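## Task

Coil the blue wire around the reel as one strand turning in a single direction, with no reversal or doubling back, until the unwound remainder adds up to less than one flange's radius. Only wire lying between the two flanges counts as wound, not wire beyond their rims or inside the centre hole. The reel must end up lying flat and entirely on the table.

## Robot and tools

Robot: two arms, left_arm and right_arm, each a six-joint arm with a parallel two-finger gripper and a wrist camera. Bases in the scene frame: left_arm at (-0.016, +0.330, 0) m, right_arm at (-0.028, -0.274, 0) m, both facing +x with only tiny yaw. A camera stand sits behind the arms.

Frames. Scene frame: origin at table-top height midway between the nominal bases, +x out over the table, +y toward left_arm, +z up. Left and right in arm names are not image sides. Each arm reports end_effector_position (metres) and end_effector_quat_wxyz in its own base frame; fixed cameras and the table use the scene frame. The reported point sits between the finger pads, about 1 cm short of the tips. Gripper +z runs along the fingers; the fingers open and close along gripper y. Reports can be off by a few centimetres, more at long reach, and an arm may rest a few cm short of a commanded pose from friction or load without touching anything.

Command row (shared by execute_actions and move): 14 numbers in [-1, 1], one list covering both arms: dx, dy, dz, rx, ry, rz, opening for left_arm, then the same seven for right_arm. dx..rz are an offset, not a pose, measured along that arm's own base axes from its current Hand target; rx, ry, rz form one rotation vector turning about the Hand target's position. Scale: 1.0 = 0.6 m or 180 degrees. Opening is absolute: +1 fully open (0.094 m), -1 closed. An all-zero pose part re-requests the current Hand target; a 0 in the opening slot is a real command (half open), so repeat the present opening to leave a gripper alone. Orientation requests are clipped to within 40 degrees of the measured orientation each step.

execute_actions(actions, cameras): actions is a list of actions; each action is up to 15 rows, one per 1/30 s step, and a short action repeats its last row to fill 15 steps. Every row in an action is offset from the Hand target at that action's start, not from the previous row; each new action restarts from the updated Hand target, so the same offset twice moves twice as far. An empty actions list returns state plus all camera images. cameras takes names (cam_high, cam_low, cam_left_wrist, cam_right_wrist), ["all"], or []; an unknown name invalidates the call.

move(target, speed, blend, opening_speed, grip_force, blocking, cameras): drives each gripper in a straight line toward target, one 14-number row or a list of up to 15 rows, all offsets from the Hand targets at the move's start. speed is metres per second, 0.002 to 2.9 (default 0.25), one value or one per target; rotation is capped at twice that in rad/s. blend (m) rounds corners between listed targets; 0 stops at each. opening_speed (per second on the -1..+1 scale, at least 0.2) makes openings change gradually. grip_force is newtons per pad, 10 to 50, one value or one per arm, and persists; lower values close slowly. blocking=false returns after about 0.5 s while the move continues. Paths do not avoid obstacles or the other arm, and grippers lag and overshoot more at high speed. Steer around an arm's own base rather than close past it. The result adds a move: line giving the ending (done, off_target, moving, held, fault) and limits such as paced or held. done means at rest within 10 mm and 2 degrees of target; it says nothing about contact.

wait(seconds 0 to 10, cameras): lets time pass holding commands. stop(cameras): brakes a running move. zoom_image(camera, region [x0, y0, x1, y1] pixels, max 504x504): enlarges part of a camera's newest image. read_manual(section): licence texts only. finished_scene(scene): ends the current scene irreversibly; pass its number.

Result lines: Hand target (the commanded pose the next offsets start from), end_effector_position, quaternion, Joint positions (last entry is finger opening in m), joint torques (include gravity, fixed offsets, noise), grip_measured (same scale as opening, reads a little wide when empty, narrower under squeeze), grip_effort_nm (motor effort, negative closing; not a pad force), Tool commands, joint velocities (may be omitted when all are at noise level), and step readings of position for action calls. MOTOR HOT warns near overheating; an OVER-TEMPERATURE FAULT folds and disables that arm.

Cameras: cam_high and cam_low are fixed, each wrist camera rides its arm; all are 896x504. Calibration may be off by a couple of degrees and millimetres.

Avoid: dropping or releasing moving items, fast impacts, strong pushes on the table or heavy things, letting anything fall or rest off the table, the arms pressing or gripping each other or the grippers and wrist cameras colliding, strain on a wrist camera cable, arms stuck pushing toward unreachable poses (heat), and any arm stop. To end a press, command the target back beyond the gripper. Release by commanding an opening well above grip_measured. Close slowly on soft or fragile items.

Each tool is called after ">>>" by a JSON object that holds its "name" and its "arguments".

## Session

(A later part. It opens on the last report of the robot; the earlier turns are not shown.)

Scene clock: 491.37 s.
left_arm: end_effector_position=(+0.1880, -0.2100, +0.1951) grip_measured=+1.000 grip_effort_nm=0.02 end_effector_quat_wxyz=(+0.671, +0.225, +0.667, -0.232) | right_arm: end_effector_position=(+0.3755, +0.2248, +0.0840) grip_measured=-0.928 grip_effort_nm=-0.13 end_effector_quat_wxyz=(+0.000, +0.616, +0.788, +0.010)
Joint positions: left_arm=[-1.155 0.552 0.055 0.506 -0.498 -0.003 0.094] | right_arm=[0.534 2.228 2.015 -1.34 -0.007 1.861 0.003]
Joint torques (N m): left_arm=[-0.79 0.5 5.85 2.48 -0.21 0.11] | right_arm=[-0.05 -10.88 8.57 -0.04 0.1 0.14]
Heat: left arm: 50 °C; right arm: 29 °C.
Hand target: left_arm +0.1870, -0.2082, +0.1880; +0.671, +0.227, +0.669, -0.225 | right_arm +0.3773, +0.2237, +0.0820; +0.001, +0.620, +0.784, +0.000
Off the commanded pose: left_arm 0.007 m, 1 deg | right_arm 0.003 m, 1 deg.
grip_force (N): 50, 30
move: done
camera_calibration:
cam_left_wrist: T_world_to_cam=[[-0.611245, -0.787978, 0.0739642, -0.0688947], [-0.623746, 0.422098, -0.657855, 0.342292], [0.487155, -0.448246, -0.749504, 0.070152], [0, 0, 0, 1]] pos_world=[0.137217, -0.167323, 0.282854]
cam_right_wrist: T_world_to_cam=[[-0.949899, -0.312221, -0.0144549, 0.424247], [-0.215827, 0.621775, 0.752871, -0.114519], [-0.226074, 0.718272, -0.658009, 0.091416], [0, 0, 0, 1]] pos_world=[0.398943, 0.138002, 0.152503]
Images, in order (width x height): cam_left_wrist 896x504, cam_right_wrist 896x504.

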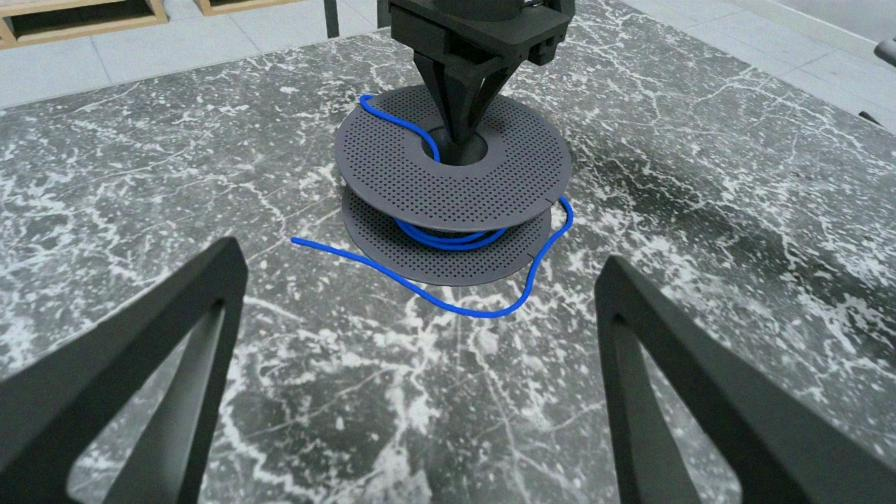

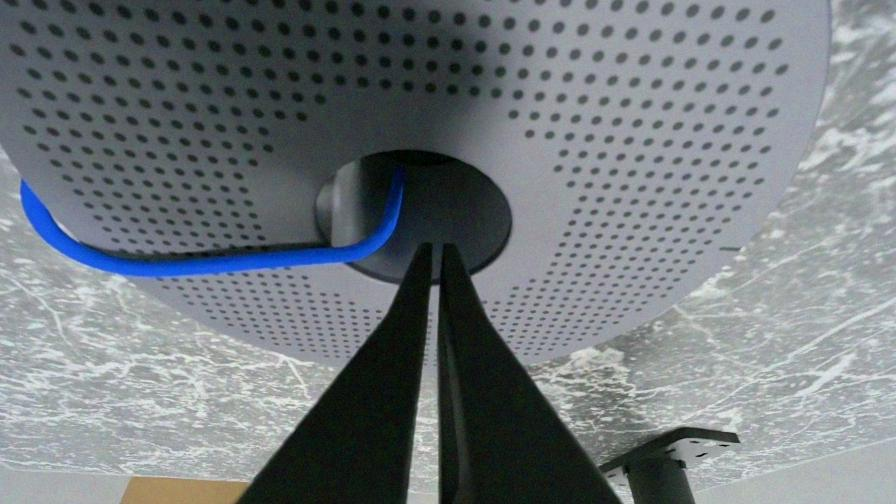

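>>> {"name": "move", "arguments": {"target": [[0,0,0,0,0,0,1.0,0.0025,-0.004,0,0,0,-0.02,-0.93],[0,0,0,0,0,0,1.0,0.0025,-0.004,-0.07,0,0,-0.02,-0.93],[0,0,0,0,0,0,1.0,0.0025,-0.004,-0.07,0,0,-0.02,-0.06]], "speed": [0.1,0.1,0.1]}}

>>> {"name": "move", "arguments": {"target": [[0.167,0.067,-0.033,-0.04,0.25,0.105,-0.62,0,0,0,0,0,0,-0.06],[0.275,-0.045,-0.209,-0.0797,0.5068,0.21,-0.62,0,0,0,0,0,0,-0.06]], "speed": 0.3, "blend": [0.04,0], "cameras": ["cam_left_wrist","cam_high"]}}

Scene clock: 520.70 s.
left_arm: end_effector_position=(+0.1880, -0.2100, +0.1951) grip_measured=+1.000 grip_effort_nm=0.02 end_effector_quat_wxyz=(+0.671, +0.225, +0.667, -0.232) | right_arm: end_effector_position=(+0.3798, +0.2262, +0.0667) grip_measured=-0.083 grip_effort_nm=1.21 end_effector_quat_wxyz=(+0.005, +0.639, +0.769, +0.025)
Joint positions: left_arm=[-1.155 0.552 0.055 0.506 -0.498 -0.003 0.094] | right_arm=[0.532 2.212 1.919 -1.228 -0.008 1.918 0.043]
Joint torques (N m): left_arm=[-0.84 0.53 5.86 2.48 -0.22 0.11] | right_arm=[-0.64 -8.65 4.38 0.59 0.12 0.13]
Heat: left arm: 50 °C; right arm: 32 °C.
Hand target: left_arm +0.1870, -0.2082, +0.1880; +0.671, +0.227, +0.669, -0.225 | right_arm +0.3788, +0.2213, +0.0399; +0.001, +0.645, +0.764, +0.000
Off the commanded pose: left_arm 0.007 m, 1 deg | right_arm 0.027 m, 3 deg.
grip_force (N): 50, 30
move: off_target (right_arm); target 3's new opening was sent with right_arm's hand 0.012 m and 2 deg from that target

Scene clock: 524.43 s.
left_arm: end_effector_position=(+0.3450, -0.2331, +0.0566) grip_measured=-0.618 grip_effort_nm=-0.10 end_effector_quat_wxyz=(+0.054, -0.273, +0.944, -0.179) | right_arm: end_effector_position=(+0.3798, +0.2262, +0.0667) grip_measured=-0.083 grip_effort_nm=1.21 end_effector_quat_wxyz=(+0.005, +0.639, +0.769, +0.025)
Joint positions: left_arm=[-0.524 1.857 1.29 -0.666 0.168 -1.117 0.018] | right_arm=[0.532 2.212 1.919 -1.228 -0.008 1.918 0.043]
Joint torques (N m): left_arm=[0.46 -7.8 9.73 1.07 0.11 -0.04] | right_arm=[-0.42 -8.75 4.41 0.63 0.1 0.13]
Heat: left arm: 49 °C; right arm: 31 °C.
Hand target: left_arm +0.3521, -0.2351, +0.0627; +0.054, -0.279, +0.941, -0.183 | right_arm +0.3788, +0.2213, +0.0399; +0.001, +0.645, +0.764, +0.000
Off the commanded pose: left_arm 0.009 m, 1 deg | right_arm 0.027 m, 3 deg.
grip_force (N): 50, 30
move: off_target (right_arm)
camera_calibration:
cam_left_wrist: T_world_to_cam=[[0.551331, -0.748985, 0.367499, -0.389536], [-0.680357, -0.148695, 0.717638, 0.167504], [-0.482855, -0.645687, -0.591557, 0.15921], [0, 0, 0, 1]] pos_world=[0.405601, -0.16405, 0.117129]
Images, in order (width x height): cam_high 896x504, cam_left_wrist 896x504.

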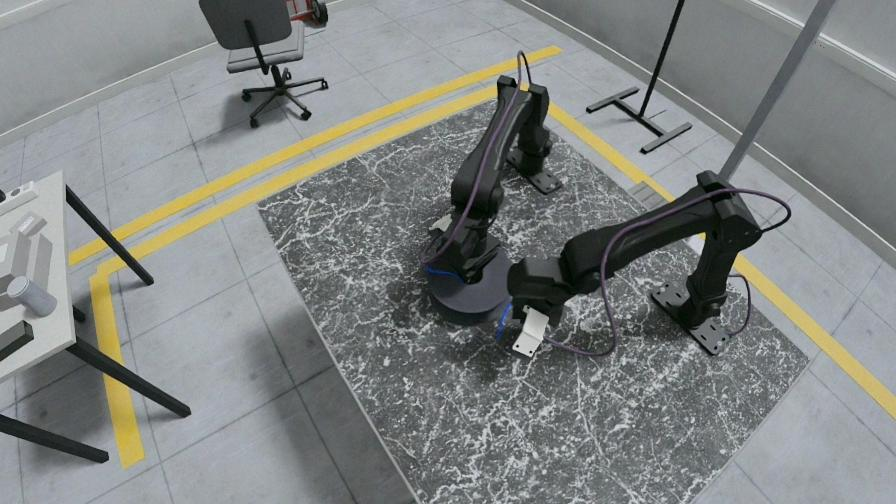

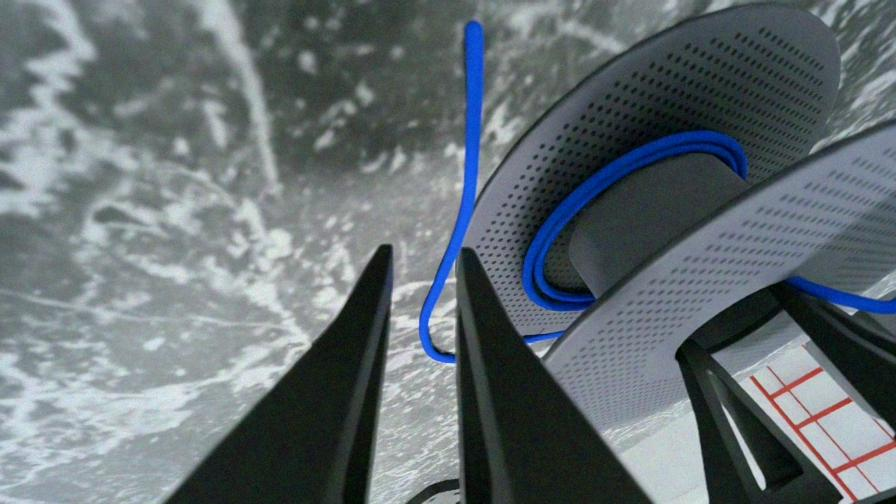

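>>> {"name": "move", "arguments": {"target": [0.025,-0.034,-0.05,0,0,0,-0.66,0,0,0,0,0,0,-0.06], "speed": 0.12, "cameras": ["cam_left_wrist"]}}

>>> {"name": "zoom_image", "arguments": {"camera": "cam_left_wrist", "region": [320, 0, 620, 300]}}

Scene clock: 554.47 s.
left_arm: end_effector_position=(+0.3575, -0.2473, +0.0264) grip_measured=-0.658 grip_effort_nm=-0.10 end_effector_quat_wxyz=(+0.044, -0.280, +0.943, -0.173) | right_arm: end_effector_position=(+0.3798, +0.2262, +0.0667) grip_measured=-0.083 grip_effort_nm=1.21 end_effector_quat_wxyz=(+0.005, +0.639, +0.769, +0.025)
Joint positions: left_arm=[-0.538 1.976 1.332 -0.608 0.168 -1.142 0.016] | right_arm=[0.532 2.212 1.919 -1.228 -0.008 1.918 0.043]
Joint torques (N m): left_arm=[-0.62 -8.53 9.33 1.27 -0.03 -0.04] | right_arm=[-0.5 -8.76 4.48 0.61 0.13 0.12]
Heat: left arm: 43 °C; right arm: 30 °C.
Hand target: left_arm +0.3669, -0.2555, +0.0326; +0.054, -0.278, +0.941, -0.183 | right_arm +0.3788, +0.2213, +0.0399; +0.001, +0.645, +0.764, +0.000
Off the commanded pose: left_arm 0.014 m, 2 deg | right_arm 0.027 m, 3 deg.
grip_force (N): 50, 30
move: off_target (left_arm, right_arm)
camera_calibration:
cam_left_wrist: T_world_to_cam=[[0.566998, -0.745132, 0.351128, -0.400089], [-0.661771, -0.158242, 0.732816, 0.186117], [-0.490482, -0.647871, -0.58283, 0.140158], [0, 0, 0, 1]] pos_world=[0.418761, -0.177863, 0.0857805]
Images, in order (width x height): cam_left_wrist 896x504.

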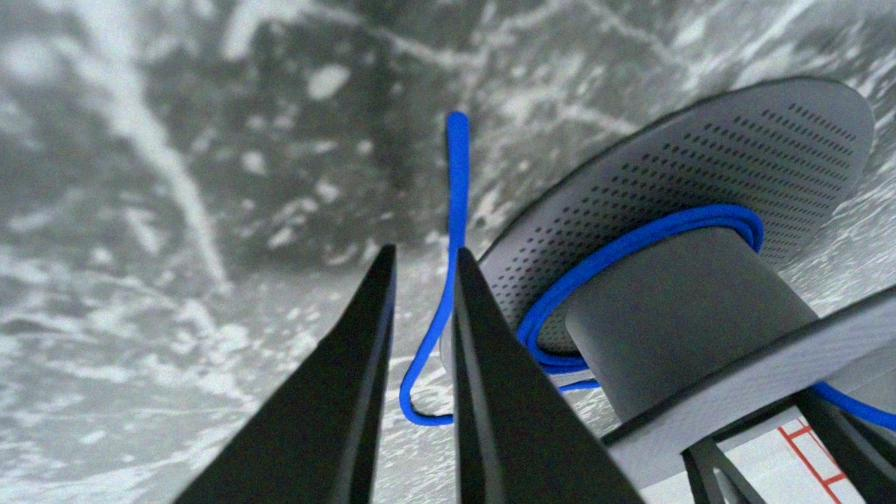

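Scaled by 1.680 from the camera's 896x504 image, which has a finer 1280x720 frame.

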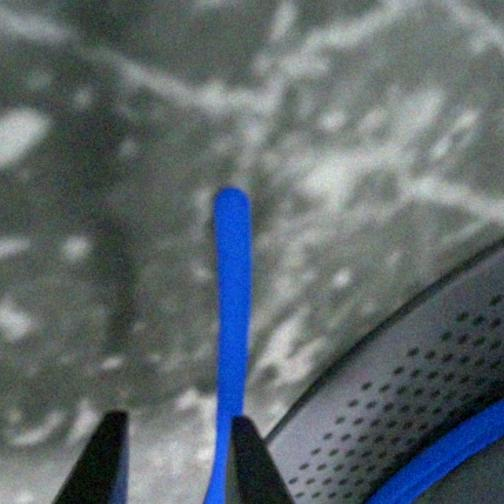

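>>> {"name": "move", "arguments": {"target": [0.006,-0.02,-0.01,0,0,0,-0.66,0,0,0,0,0,0,-0.06], "speed": 0.1, "cameras": ["cam_left_wrist"]}}

>>> {"name": "zoom_image", "arguments": {"camera": "cam_left_wrist", "region": [320, 50, 620, 350]}}

Scene clock: 570.83 s.
left_arm: end_effector_position=(+0.3604, -0.2594, +0.0220) grip_measured=-0.658 grip_effort_nm=-0.09 end_effector_quat_wxyz=(+0.043, -0.278, +0.943, -0.176) | right_arm: end_effector_position=(+0.3798, +0.2262, +0.0667) grip_measured=-0.083 grip_effort_nm=1.21 end_effector_quat_wxyz=(+0.005, +0.639, +0.769, +0.025)
Joint positions: left_arm=[-0.559 2.012 1.363 -0.598 0.167 -1.159 0.016] | right_arm=[0.532 2.212 1.919 -1.228 -0.008 1.918 0.043]
Joint torques (N m): left_arm=[-0.62 -8.36 9.62 1.28 -0.08 -0.06] | right_arm=[-0.46 -8.8 4.27 0.62 0.12 0.15]
Heat: left arm: 41 °C; right arm: 30 °C.
Hand target: left_arm +0.3706, -0.2675, +0.0267; +0.054, -0.279, +0.941, -0.183 | right_arm +0.3788, +0.2213, +0.0399; +0.001, +0.645, +0.764, +0.000
Off the commanded pose: left_arm 0.014 m, 2 deg | right_arm 0.027 m, 3 deg.
grip_force (N): 50, 30
move: off_target (left_arm, right_arm)
camera_calibration:
cam_left_wrist: T_world_to_cam=[[0.564245, -0.745495, 0.354775, -0.408437], [-0.662202, -0.15202, 0.733743, 0.191117], [-0.493068, -0.648943, -0.579445, 0.131704], [0, 0, 0, 1]] pos_world=[0.421956, -0.189965, 0.0809879]
Images, in order (width x height): cam_left_wrist 896x504.

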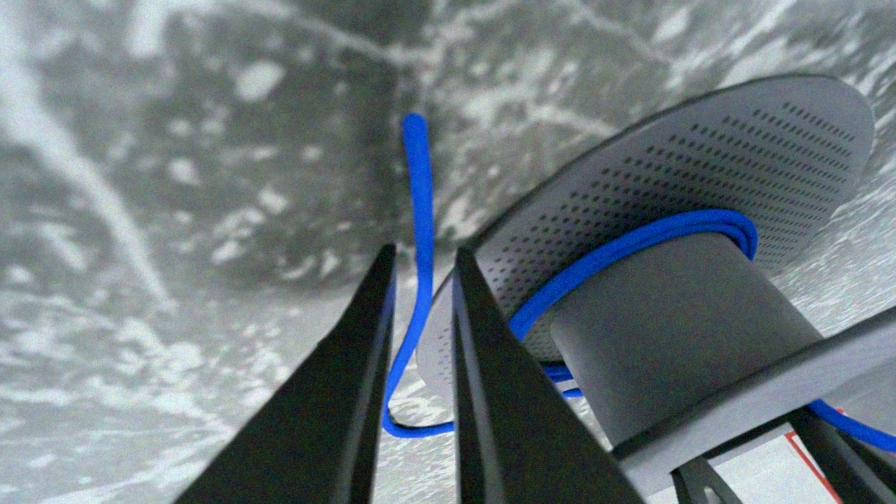

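Scaled by 1.680 from the camera's 896x504 image, which has a finer 1280x720 frame.

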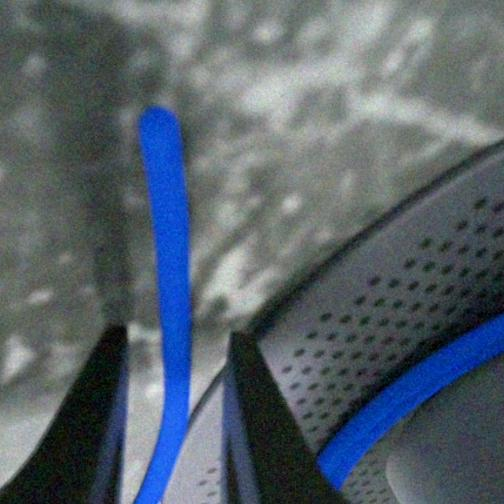

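>>> {"name": "move", "arguments": {"target": [[0.005,-0.003,-0.025,0,0,0,-0.66,0,0,0,0,0,0,-0.06],[0.005,-0.003,-0.03,0,0,0,-0.97,0,0,0,0,0,0,-0.06]], "speed": 0.08, "grip_force": [30,30], "cameras": ["cam_left_wrist"]}}

>>> {"name": "zoom_image", "arguments": {"camera": "cam_left_wrist", "region": [320, 50, 620, 350]}}

Scene clock: 582.30 s.
left_arm: end_effector_position=(+0.3666, -0.2628, +0.0169) grip_measured=-0.916 grip_effort_nm=-0.59 end_effector_quat_wxyz=(+0.050, -0.278, +0.942, -0.182) | right_arm: end_effector_position=(+0.3798, +0.2262, +0.0667) grip_measured=-0.083 grip_effort_nm=1.21 end_effector_quat_wxyz=(+0.005, +0.639, +0.769, +0.025)
Joint positions: left_arm=[-0.559 2.031 1.363 -0.56 0.165 -1.161 0.004] | right_arm=[0.532 2.212 1.919 -1.228 -0.008 1.918 0.043]
Joint torques (N m): left_arm=[-0.61 -7.16 8.01 1.55 -0.07 -0.07] | right_arm=[-0.42 -8.46 4.23 0.61 0.1 0.15]
Heat: left arm: 41 °C; right arm: 29 °C.
Hand target: left_arm +0.3736, -0.2693, +0.0086; +0.054, -0.279, +0.941, -0.183 | right_arm +0.3788, +0.2213, +0.0399; +0.001, +0.645, +0.764, +0.000
Off the commanded pose: left_arm 0.013 m, 1 deg | right_arm 0.027 m, 3 deg.
grip_force (N): 30, 30
move: off_target (left_arm, right_arm); target 2's new opening was sent with left_arm's hand 0.019 m and 2 deg from that target
camera_calibration:
cam_left_wrist: T_world_to_cam=[[0.55974, -0.741188, 0.370582, -0.410086], [-0.674142, -0.147228, 0.723779, 0.204292], [-0.481897, -0.654953, -0.582076, 0.123954], [0, 0, 0, 1]] pos_world=[0.426996, -0.19269, 0.0762589]
Images, in order (width x height): cam_left_wrist 896x504.

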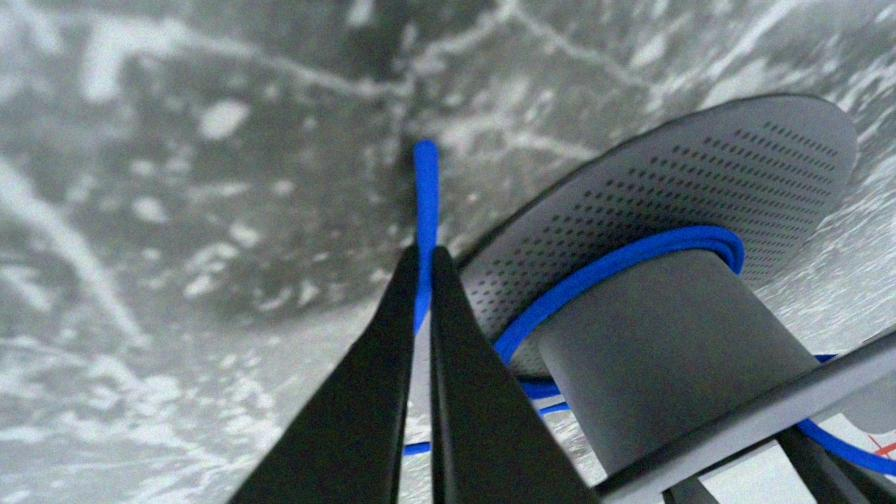

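Scaled by 1.680 from the camera's 896x504 image, which has a finer 1280x720 frame.

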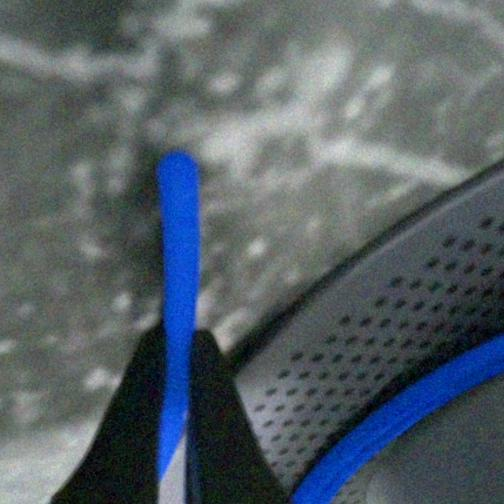

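>>> {"name": "move", "arguments": {"target": [[0,0,0.15,0,0,0,-0.97,0,0,0,0,0,0,-0.06],[-0.0893,0.0738,0.12,-0.1799,-0.1105,-0.0161,-0.97,0,0,0,0,0,0,-0.06]], "speed": [0.12,0.12], "cameras": ["all"]}}

Scene clock: 621.87 s.
left_arm: end_effector_position=(+0.3223, -0.2269, +0.0753) grip_measured=-0.919 grip_effort_nm=-0.64 end_effector_quat_wxyz=(+0.126, -0.227, +0.841, -0.475) | right_arm: end_effector_position=(+0.3798, +0.2262, +0.0667) grip_measured=-0.083 grip_effort_nm=1.21 end_effector_quat_wxyz=(+0.005, +0.639, +0.769, +0.025)
Joint positions: left_arm=[-0.367 1.575 0.592 0.323 0.569 -1.178 0.004] | right_arm=[0.532 2.212 1.919 -1.228 -0.008 1.918 0.043]
Joint torques (N m): left_arm=[0.55 -7.34 4.51 2.23 0.27 0.01] | right_arm=[-0.51 -8.57 4.36 0.61 0.1 0.16]
Heat: left arm: 40 °C; right arm: 29 °C.
Hand target: left_arm +0.3200, -0.2251, +0.0806; +0.130, -0.224, +0.837, -0.483 | right_arm +0.3788, +0.2213, +0.0399; +0.001, +0.645, +0.764, +0.000
Off the commanded pose: left_arm 0.006 m, 1 deg | right_arm 0.027 m, 3 deg.
grip_force (N): 30, 30
move: off_target (right_arm)
camera_calibration:
cam_left_wrist: T_world_to_cam=[[0.317901, -0.410559, 0.854623, -0.263854], [-0.87675, 0.215812, 0.429807, 0.307197], [-0.360899, -0.885927, -0.291351, 0.0469007], [0, 0, 0, 1]] pos_world=[0.37014, -0.133074, 0.107125]
cam_right_wrist: T_world_to_cam=[[-0.966194, -0.253964, -0.0444085, 0.423584], [-0.197871, 0.620031, 0.759216, -0.108304], [-0.165279, 0.742336, -0.649322, 0.0509005], [0, 0, 0, 1]] pos_world=[0.396247, 0.136941, 0.134087]

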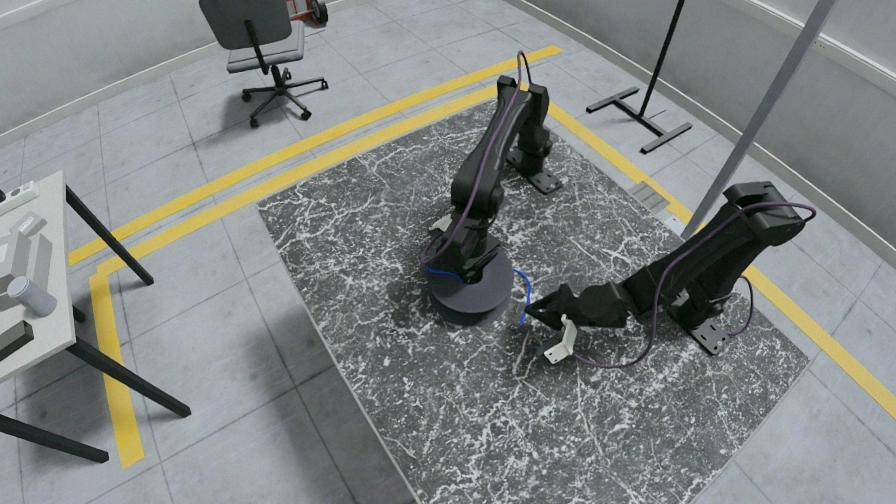

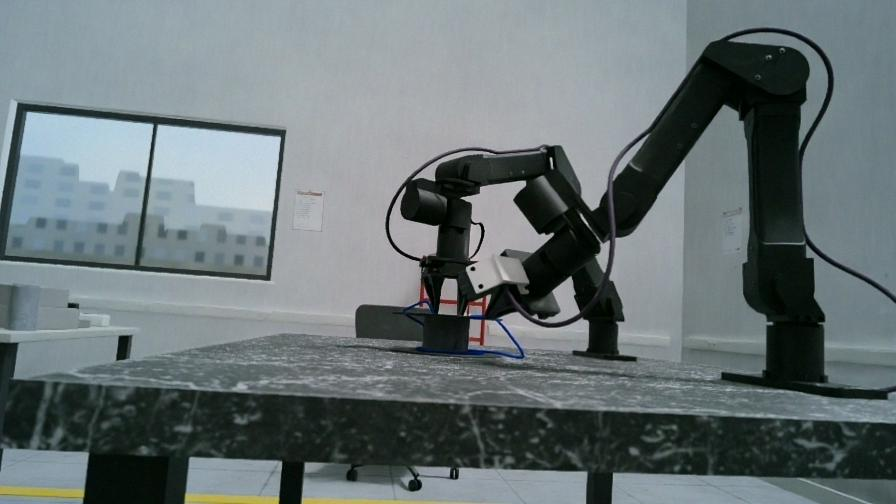

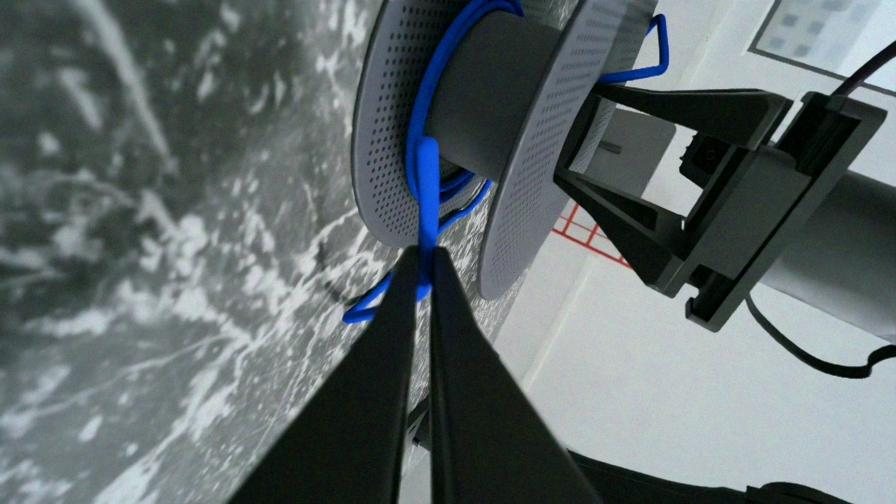

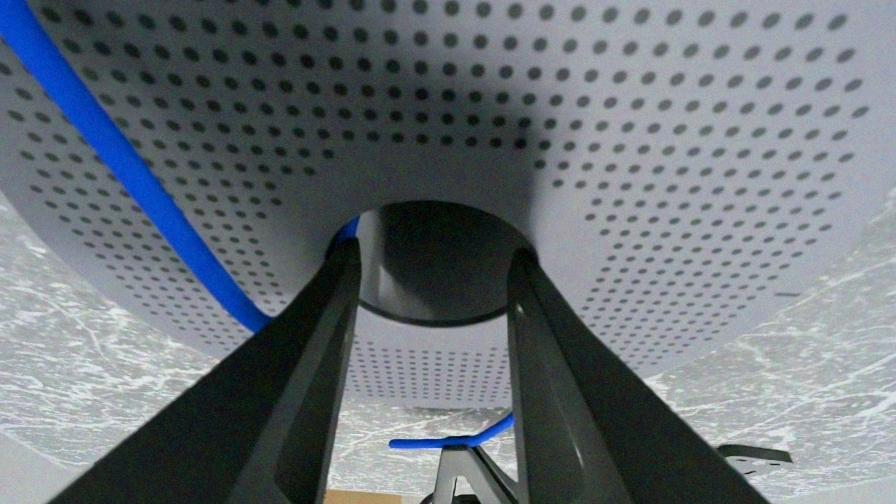

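>>> {"name": "execute_actions", "arguments": {"actions": [], "cameras": ["cam_left_wrist"]}}

Scene clock: 624.43 s.
left_arm: end_effector_position=(+0.3223, -0.2269, +0.0754) grip_measured=-0.919 grip_effort_nm=-0.64 end_effector_quat_wxyz=(+0.126, -0.227, +0.841, -0.475) | right_arm: end_effector_position=(+0.3798, +0.2262, +0.0667) grip_measured=-0.083 grip_effort_nm=1.21 end_effector_quat_wxyz=(+0.005, +0.639, +0.769, +0.025)
Joint positions: left_arm=[-0.367 1.575 0.592 0.323 0.569 -1.178 0.004] | right_arm=[0.532 2.212 1.919 -1.228 -0.008 1.918 0.043]
Joint velocities: within noise
Joint torques (N m): left_arm=[0.54 -7.34 4.57 2.23 0.25 0.02] | right_arm=[-0.39 -8.77 4.23 0.61 0.11 0.12]
Heat: left arm: 41 °C; right arm: 29 °C.
Hand target: left_arm +0.3200, -0.2251, +0.0806; +0.130, -0.224, +0.837, -0.483 | right_arm +0.3788, +0.2213, +0.0399; +0.001, +0.645, +0.764, +0.000
Tool commands: left_gripper/opening=-0.97 right_gripper/opening=-0.06
Off the commanded pose: left_arm 0.006 m, 1 deg | right_arm 0.027 m, 3 deg.
grip_force (N): 30, 30
camera_calibration:
cam_left_wrist: T_world_to_cam=[[0.317609, -0.410418, 0.854799, -0.263873], [-0.876905, 0.215862, 0.429466, 0.307276], [-0.36078, -0.88598, -0.291338, 0.0467883], [0, 0, 0, 1]] pos_world=[0.370141, -0.133174, 0.107225]
Images, in order (width x height): cam_left_wrist 896x504.

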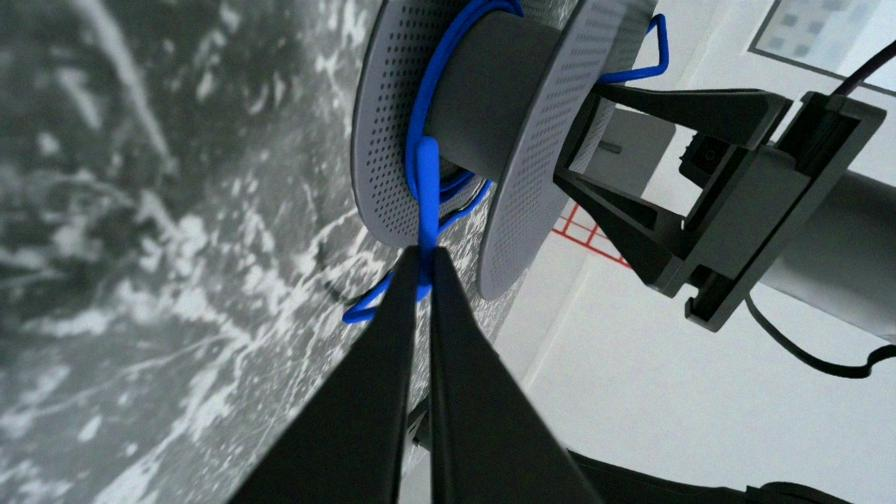

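>>> {"name": "move", "arguments": {"target": [-0.012,-0.0583,-0.0727,0,0,0,-0.97,0,0,0,0,0,0,-0.06], "speed": 0.1, "cameras": ["cam_left_wrist","cam_low"]}}

>>> {"name": "move", "arguments": {"target": [0,0,0,0,0,0,-0.97,0,0,0,0,0,0.25,-0.05], "speed": 0.2, "cameras": ["cam_left_wrist","cam_low","cam_high"]}}

Scene clock: 635.50 s.
left_arm: end_effector_position=(+0.3163, -0.2613, +0.0437) grip_measured=-0.919 grip_effort_nm=-0.63 end_effector_quat_wxyz=(+0.131, -0.221, +0.834, -0.488) | right_arm: end_effector_position=(+0.3798, +0.2262, +0.0667) grip_measured=-0.083 grip_effort_nm=1.21 end_effector_quat_wxyz=(+0.005, +0.639, +0.769, +0.025)
Joint positions: left_arm=[-0.486 1.75 0.543 0.621 0.485 -1.267 0.004] | right_arm=[0.532 2.212 1.919 -1.228 -0.008 1.918 0.043]
Joint torques (N m): left_arm=[-0.49 -5.72 3.81 2.35 -0.07 0.03] | right_arm=[-0.53 -8.61 4.34 0.58 0.13 0.14]
Heat: left arm: 43 °C; right arm: 29 °C.
Hand target: left_arm +0.3129, -0.2600, +0.0371; +0.130, -0.224, +0.836, -0.483 | right_arm +0.3788, +0.2213, +0.0399; +0.001, +0.645, +0.764, +0.000
Off the commanded pose: left_arm 0.008 m, 1 deg | right_arm 0.027 m, 3 deg.
grip_force (N): 30, 30
move: off_target (right_arm)
camera_calibration:
cam_left_wrist: T_world_to_cam=[[0.296612, -0.390854, 0.871352, -0.237903], [-0.884341, 0.232013, 0.405106, 0.330756], [-0.360502, -0.890732, -0.276831, 0.00304844], [0, 0, 0, 1]] pos_world=[0.364165, -0.167009, 0.0741498]
Images, in order (width x height): cam_low 896x504, cam_left_wrist 896x504.

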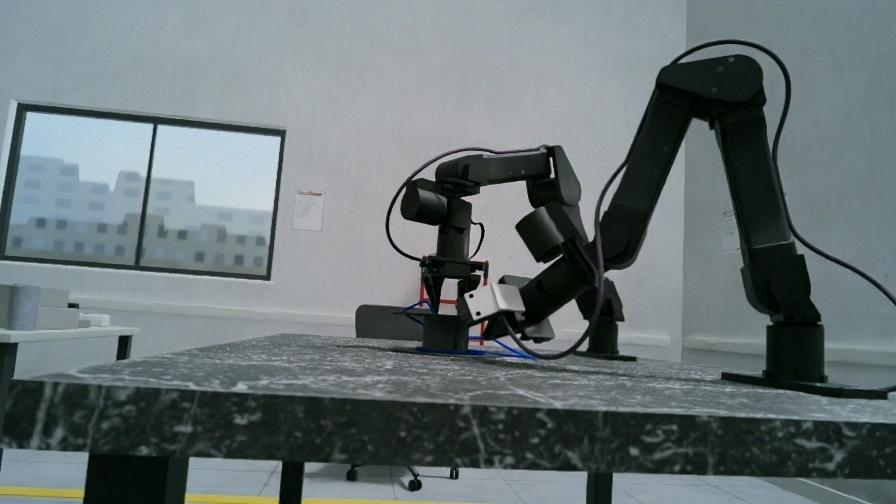

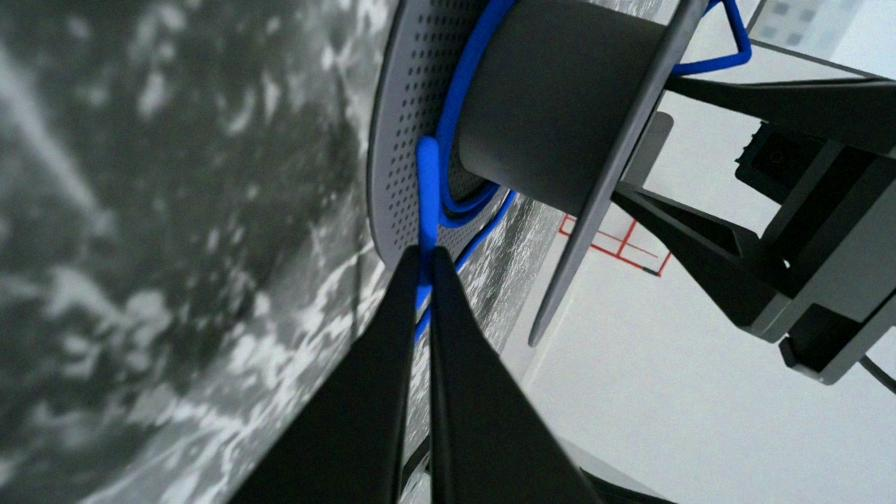

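Scene clock: 638.23 s.
left_arm: end_effector_position=(+0.3165, -0.2613, +0.0439) grip_measured=-0.919 grip_effort_nm=-0.63 end_effector_quat_wxyz=(+0.131, -0.221, +0.834, -0.488) | right_arm: end_effector_position=(+0.3801, +0.2266, +0.0676) grip_measured=-0.072 grip_effort_nm=1.19 end_effector_quat_wxyz=(+0.011, +0.321, +0.947, +0.025)
Joint positions: left_arm=[-0.486 1.75 0.543 0.622 0.485 -1.268 0.004] | right_arm=[0.529 2.211 1.921 -1.228 -0.015 1.184 0.044]
Joint torques (N m): left_arm=[-0.5 -5.7 3.74 2.32 -0.03 0.03] | right_arm=[-0.31 -8.7 4.25 0.58 0.18 -0.53]
Heat: left arm: 43 °C; right arm: 29 °C.
Hand target: left_arm +0.3128, -0.2600, +0.0371; +0.130, -0.224, +0.837, -0.483 | right_arm +0.3789, +0.2213, +0.0400; +0.001, +0.303, +0.953, +0.000
Off the commanded pose: left_arm 0.008 m, 1 deg | right_arm 0.028 m, 4 deg.
grip_force (N): 30, 30
move: off_target (right_arm)
camera_calibration:
cam_left_wrist: T_world_to_cam=[[0.296033, -0.390214, 0.871836, -0.237826], [-0.884816, 0.231801, 0.404189, 0.330972], [-0.359813, -0.891067, -0.276647, 0.00281854], [0, 0, 0, 1]] pos_world=[0.364267, -0.167011, 0.0743497]
Images, in order (width x height): cam_high 896x504, cam_low 896x504, cam_left_wrist 896x504.

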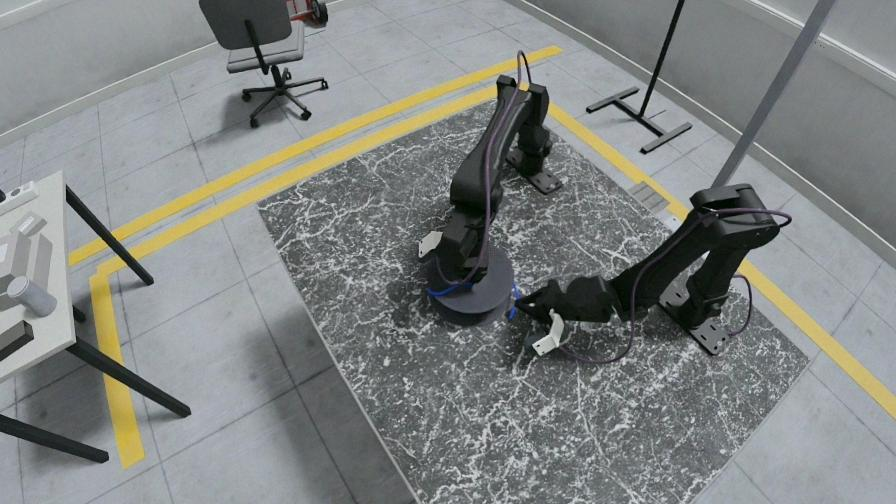

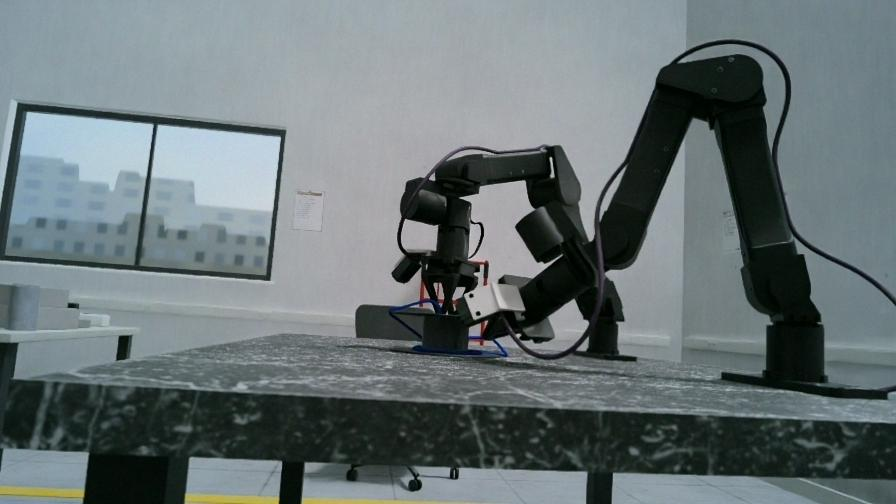

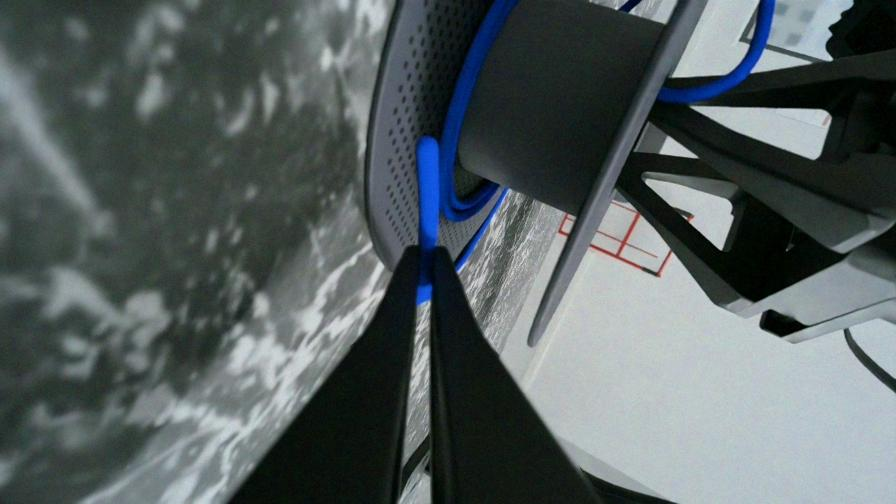

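>>> {"name": "move", "arguments": {"target": [-0.005,0,-0.018,0,0,0,-0.97,0,0,0,0,0,0.3,-0.05], "speed": 0.2, "cameras": ["cam_left_wrist","cam_low"]}}

Scene clock: 644.70 s.
left_arm: end_effector_position=(+0.3143, -0.2615, +0.0342) grip_measured=-0.919 grip_effort_nm=-0.63 end_effector_quat_wxyz=(+0.132, -0.220, +0.833, -0.490) | right_arm: end_effector_position=(+0.3814, +0.2261, +0.0676) grip_measured=-0.072 grip_effort_nm=1.15 end_effector_quat_wxyz=(+0.024, -0.143, +0.989, +0.015)
Joint positions: left_arm=[-0.491 1.791 0.522 0.689 0.481 -1.271 0.004] | right_arm=[0.529 2.211 1.921 -1.225 -0.009 0.242 0.044]
Joint torques (N m): left_arm=[-0.61 -5.6 3.4 2.34 -0.03 0.02] | right_arm=[-0.47 -8.8 4.12 0.62 0.08 -0.5]
Heat: left arm: 43 °C; right arm: 29 °C.
Hand target: left_arm +0.3099, -0.2599, +0.0262; +0.130, -0.224, +0.837, -0.483 | right_arm +0.3788, +0.2214, +0.0400; +0.001, -0.163, +0.987, +0.000
Off the commanded pose: left_arm 0.009 m, 1 deg | right_arm 0.028 m, 4 deg.
grip_force (N): 30, 30
move: off_target (right_arm)
camera_calibration:
cam_left_wrist: T_world_to_cam=[[0.293473, -0.388366, 0.873525, -0.227575], [-0.886234, 0.232064, 0.400918, 0.333568], [-0.358417, -0.891806, -0.276078, -0.00148466], [0, 0, 0, 1]] pos_world=[0.361875, -0.167116, 0.064649]
Images, in order (width x height): cam_low 896x504, cam_left_wrist 896x504.

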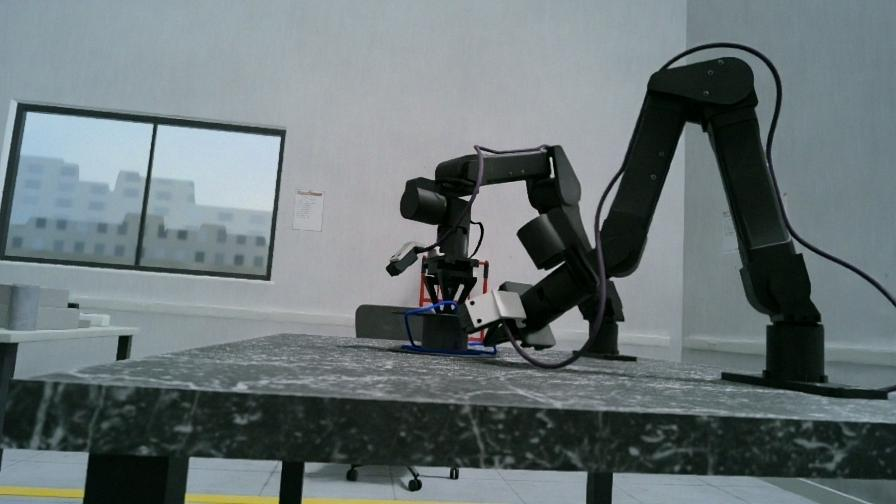

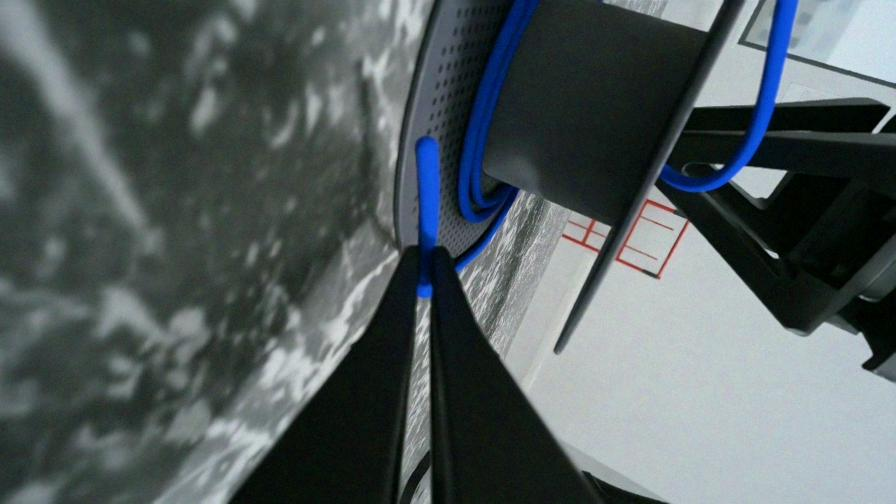

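>>> {"name": "move", "arguments": {"target": [0,0,0,0,0,0,-0.97,0,0,0,0,0,0.15,-0.05], "speed": 0.2, "cameras": ["all"]}}

>>> {"name": "zoom_image", "arguments": {"camera": "cam_high", "region": [380, 200, 600, 360]}}

>>> {"name": "zoom_image", "arguments": {"camera": "cam_low", "region": [360, 270, 560, 380]}}

Scene clock: 692.73 s.
left_arm: end_effector_position=(+0.3143, -0.2615, +0.0342) grip_measured=-0.919 grip_effort_nm=-0.63 end_effector_quat_wxyz=(+0.132, -0.220, +0.833, -0.490) | right_arm: end_effector_position=(+0.3828, +0.2271, +0.0681) grip_measured=-0.070 grip_effort_nm=1.07 end_effector_quat_wxyz=(+0.030, -0.369, +0.929, +0.010)
Joint positions: left_arm=[-0.491 1.791 0.522 0.689 0.481 -1.271 0.004] | right_arm=[0.529 2.21 1.921 -1.218 -0.011 -0.228 0.044]
Joint torques (N m): left_arm=[-0.55 -5.65 3.38 2.34 -0.03 0.01] | right_arm=[-0.44 -8.65 4.23 0.53 0.1 -0.52]
Heat: left arm: 44 °C; right arm: 29 °C.
Hand target: left_arm +0.3098, -0.2599, +0.0262; +0.130, -0.224, +0.837, -0.483 | right_arm +0.3788, +0.2214, +0.0399; +0.001, -0.388, +0.921, +0.001
Off the commanded pose: left_arm 0.009 m, 1 deg | right_arm 0.029 m, 4 deg.
grip_force (N): 30, 30
move: off_target (right_arm)
camera_calibration:
cam_left_wrist: T_world_to_cam=[[0.293473, -0.388366, 0.873525, -0.227575], [-0.886234, 0.232064, 0.400918, 0.333568], [-0.358417, -0.891806, -0.276078, -0.00148466], [0, 0, 0, 1]] pos_world=[0.361875, -0.167116, 0.064649]
cam_right_wrist: T_world_to_cam=[[0.737603, -0.675164, 0.00972476, -0.133566], [-0.485706, -0.520509, 0.702254, 0.263884], [-0.469075, -0.522708, -0.711861, 0.459453], [0, 0, 0, 1]] pos_world=[0.442206, 0.287335, 0.143052]

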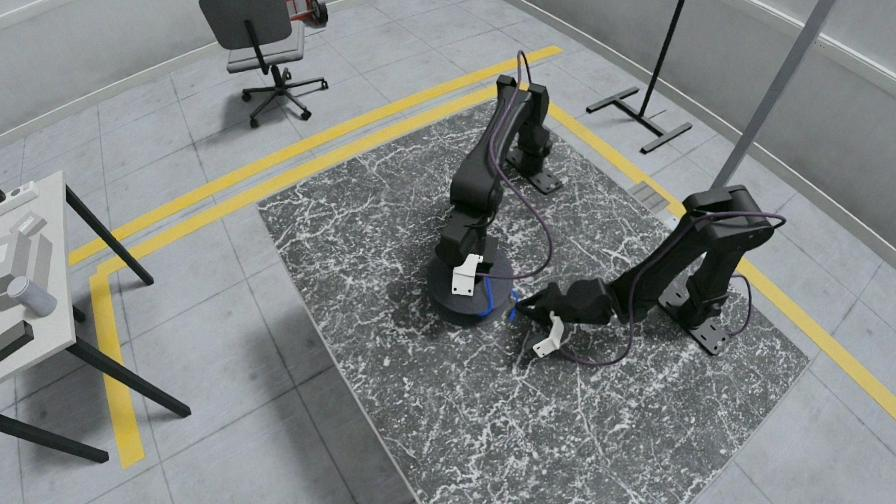

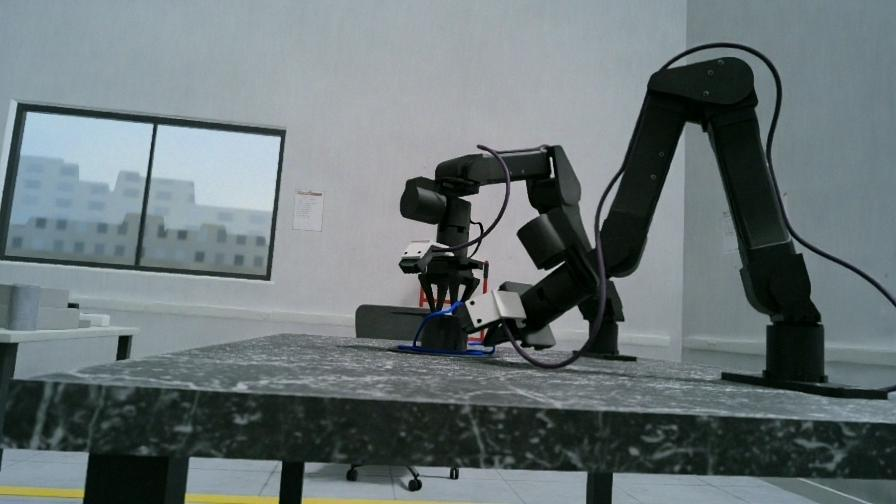

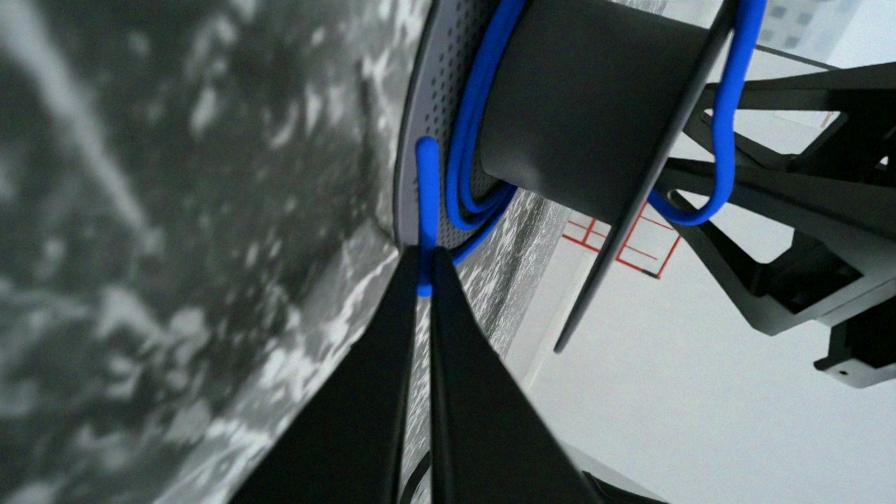

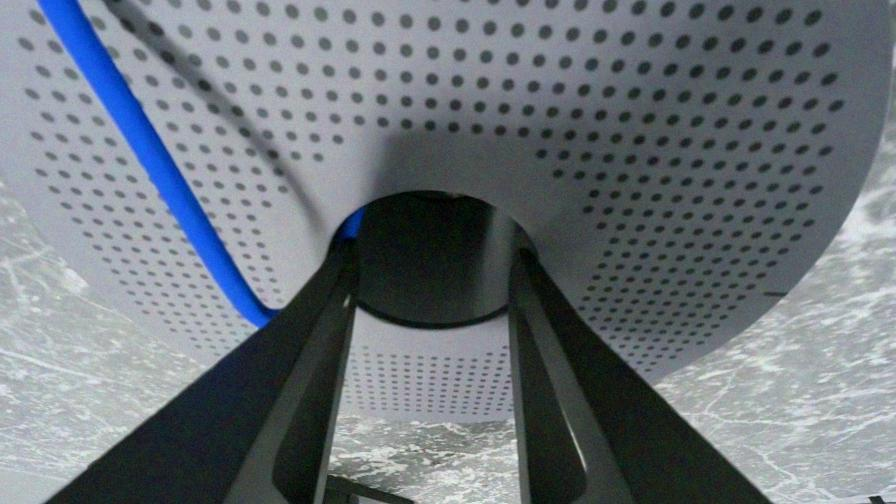

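Scaled by 2.291 from the camera's 896x504 image, which has a finer 1280x720 frame.

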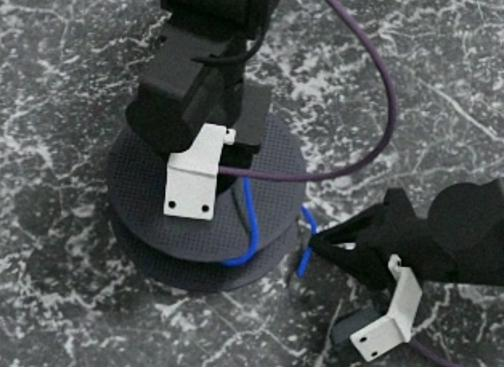

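Scaled by 2.520 from the camera's 896x504 image, which has a finer 1280x720 frame.

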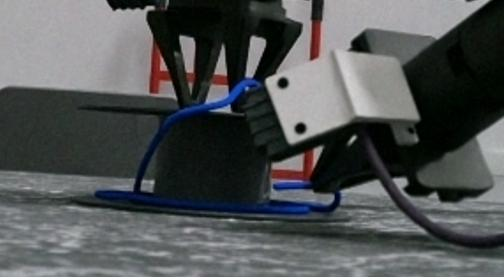

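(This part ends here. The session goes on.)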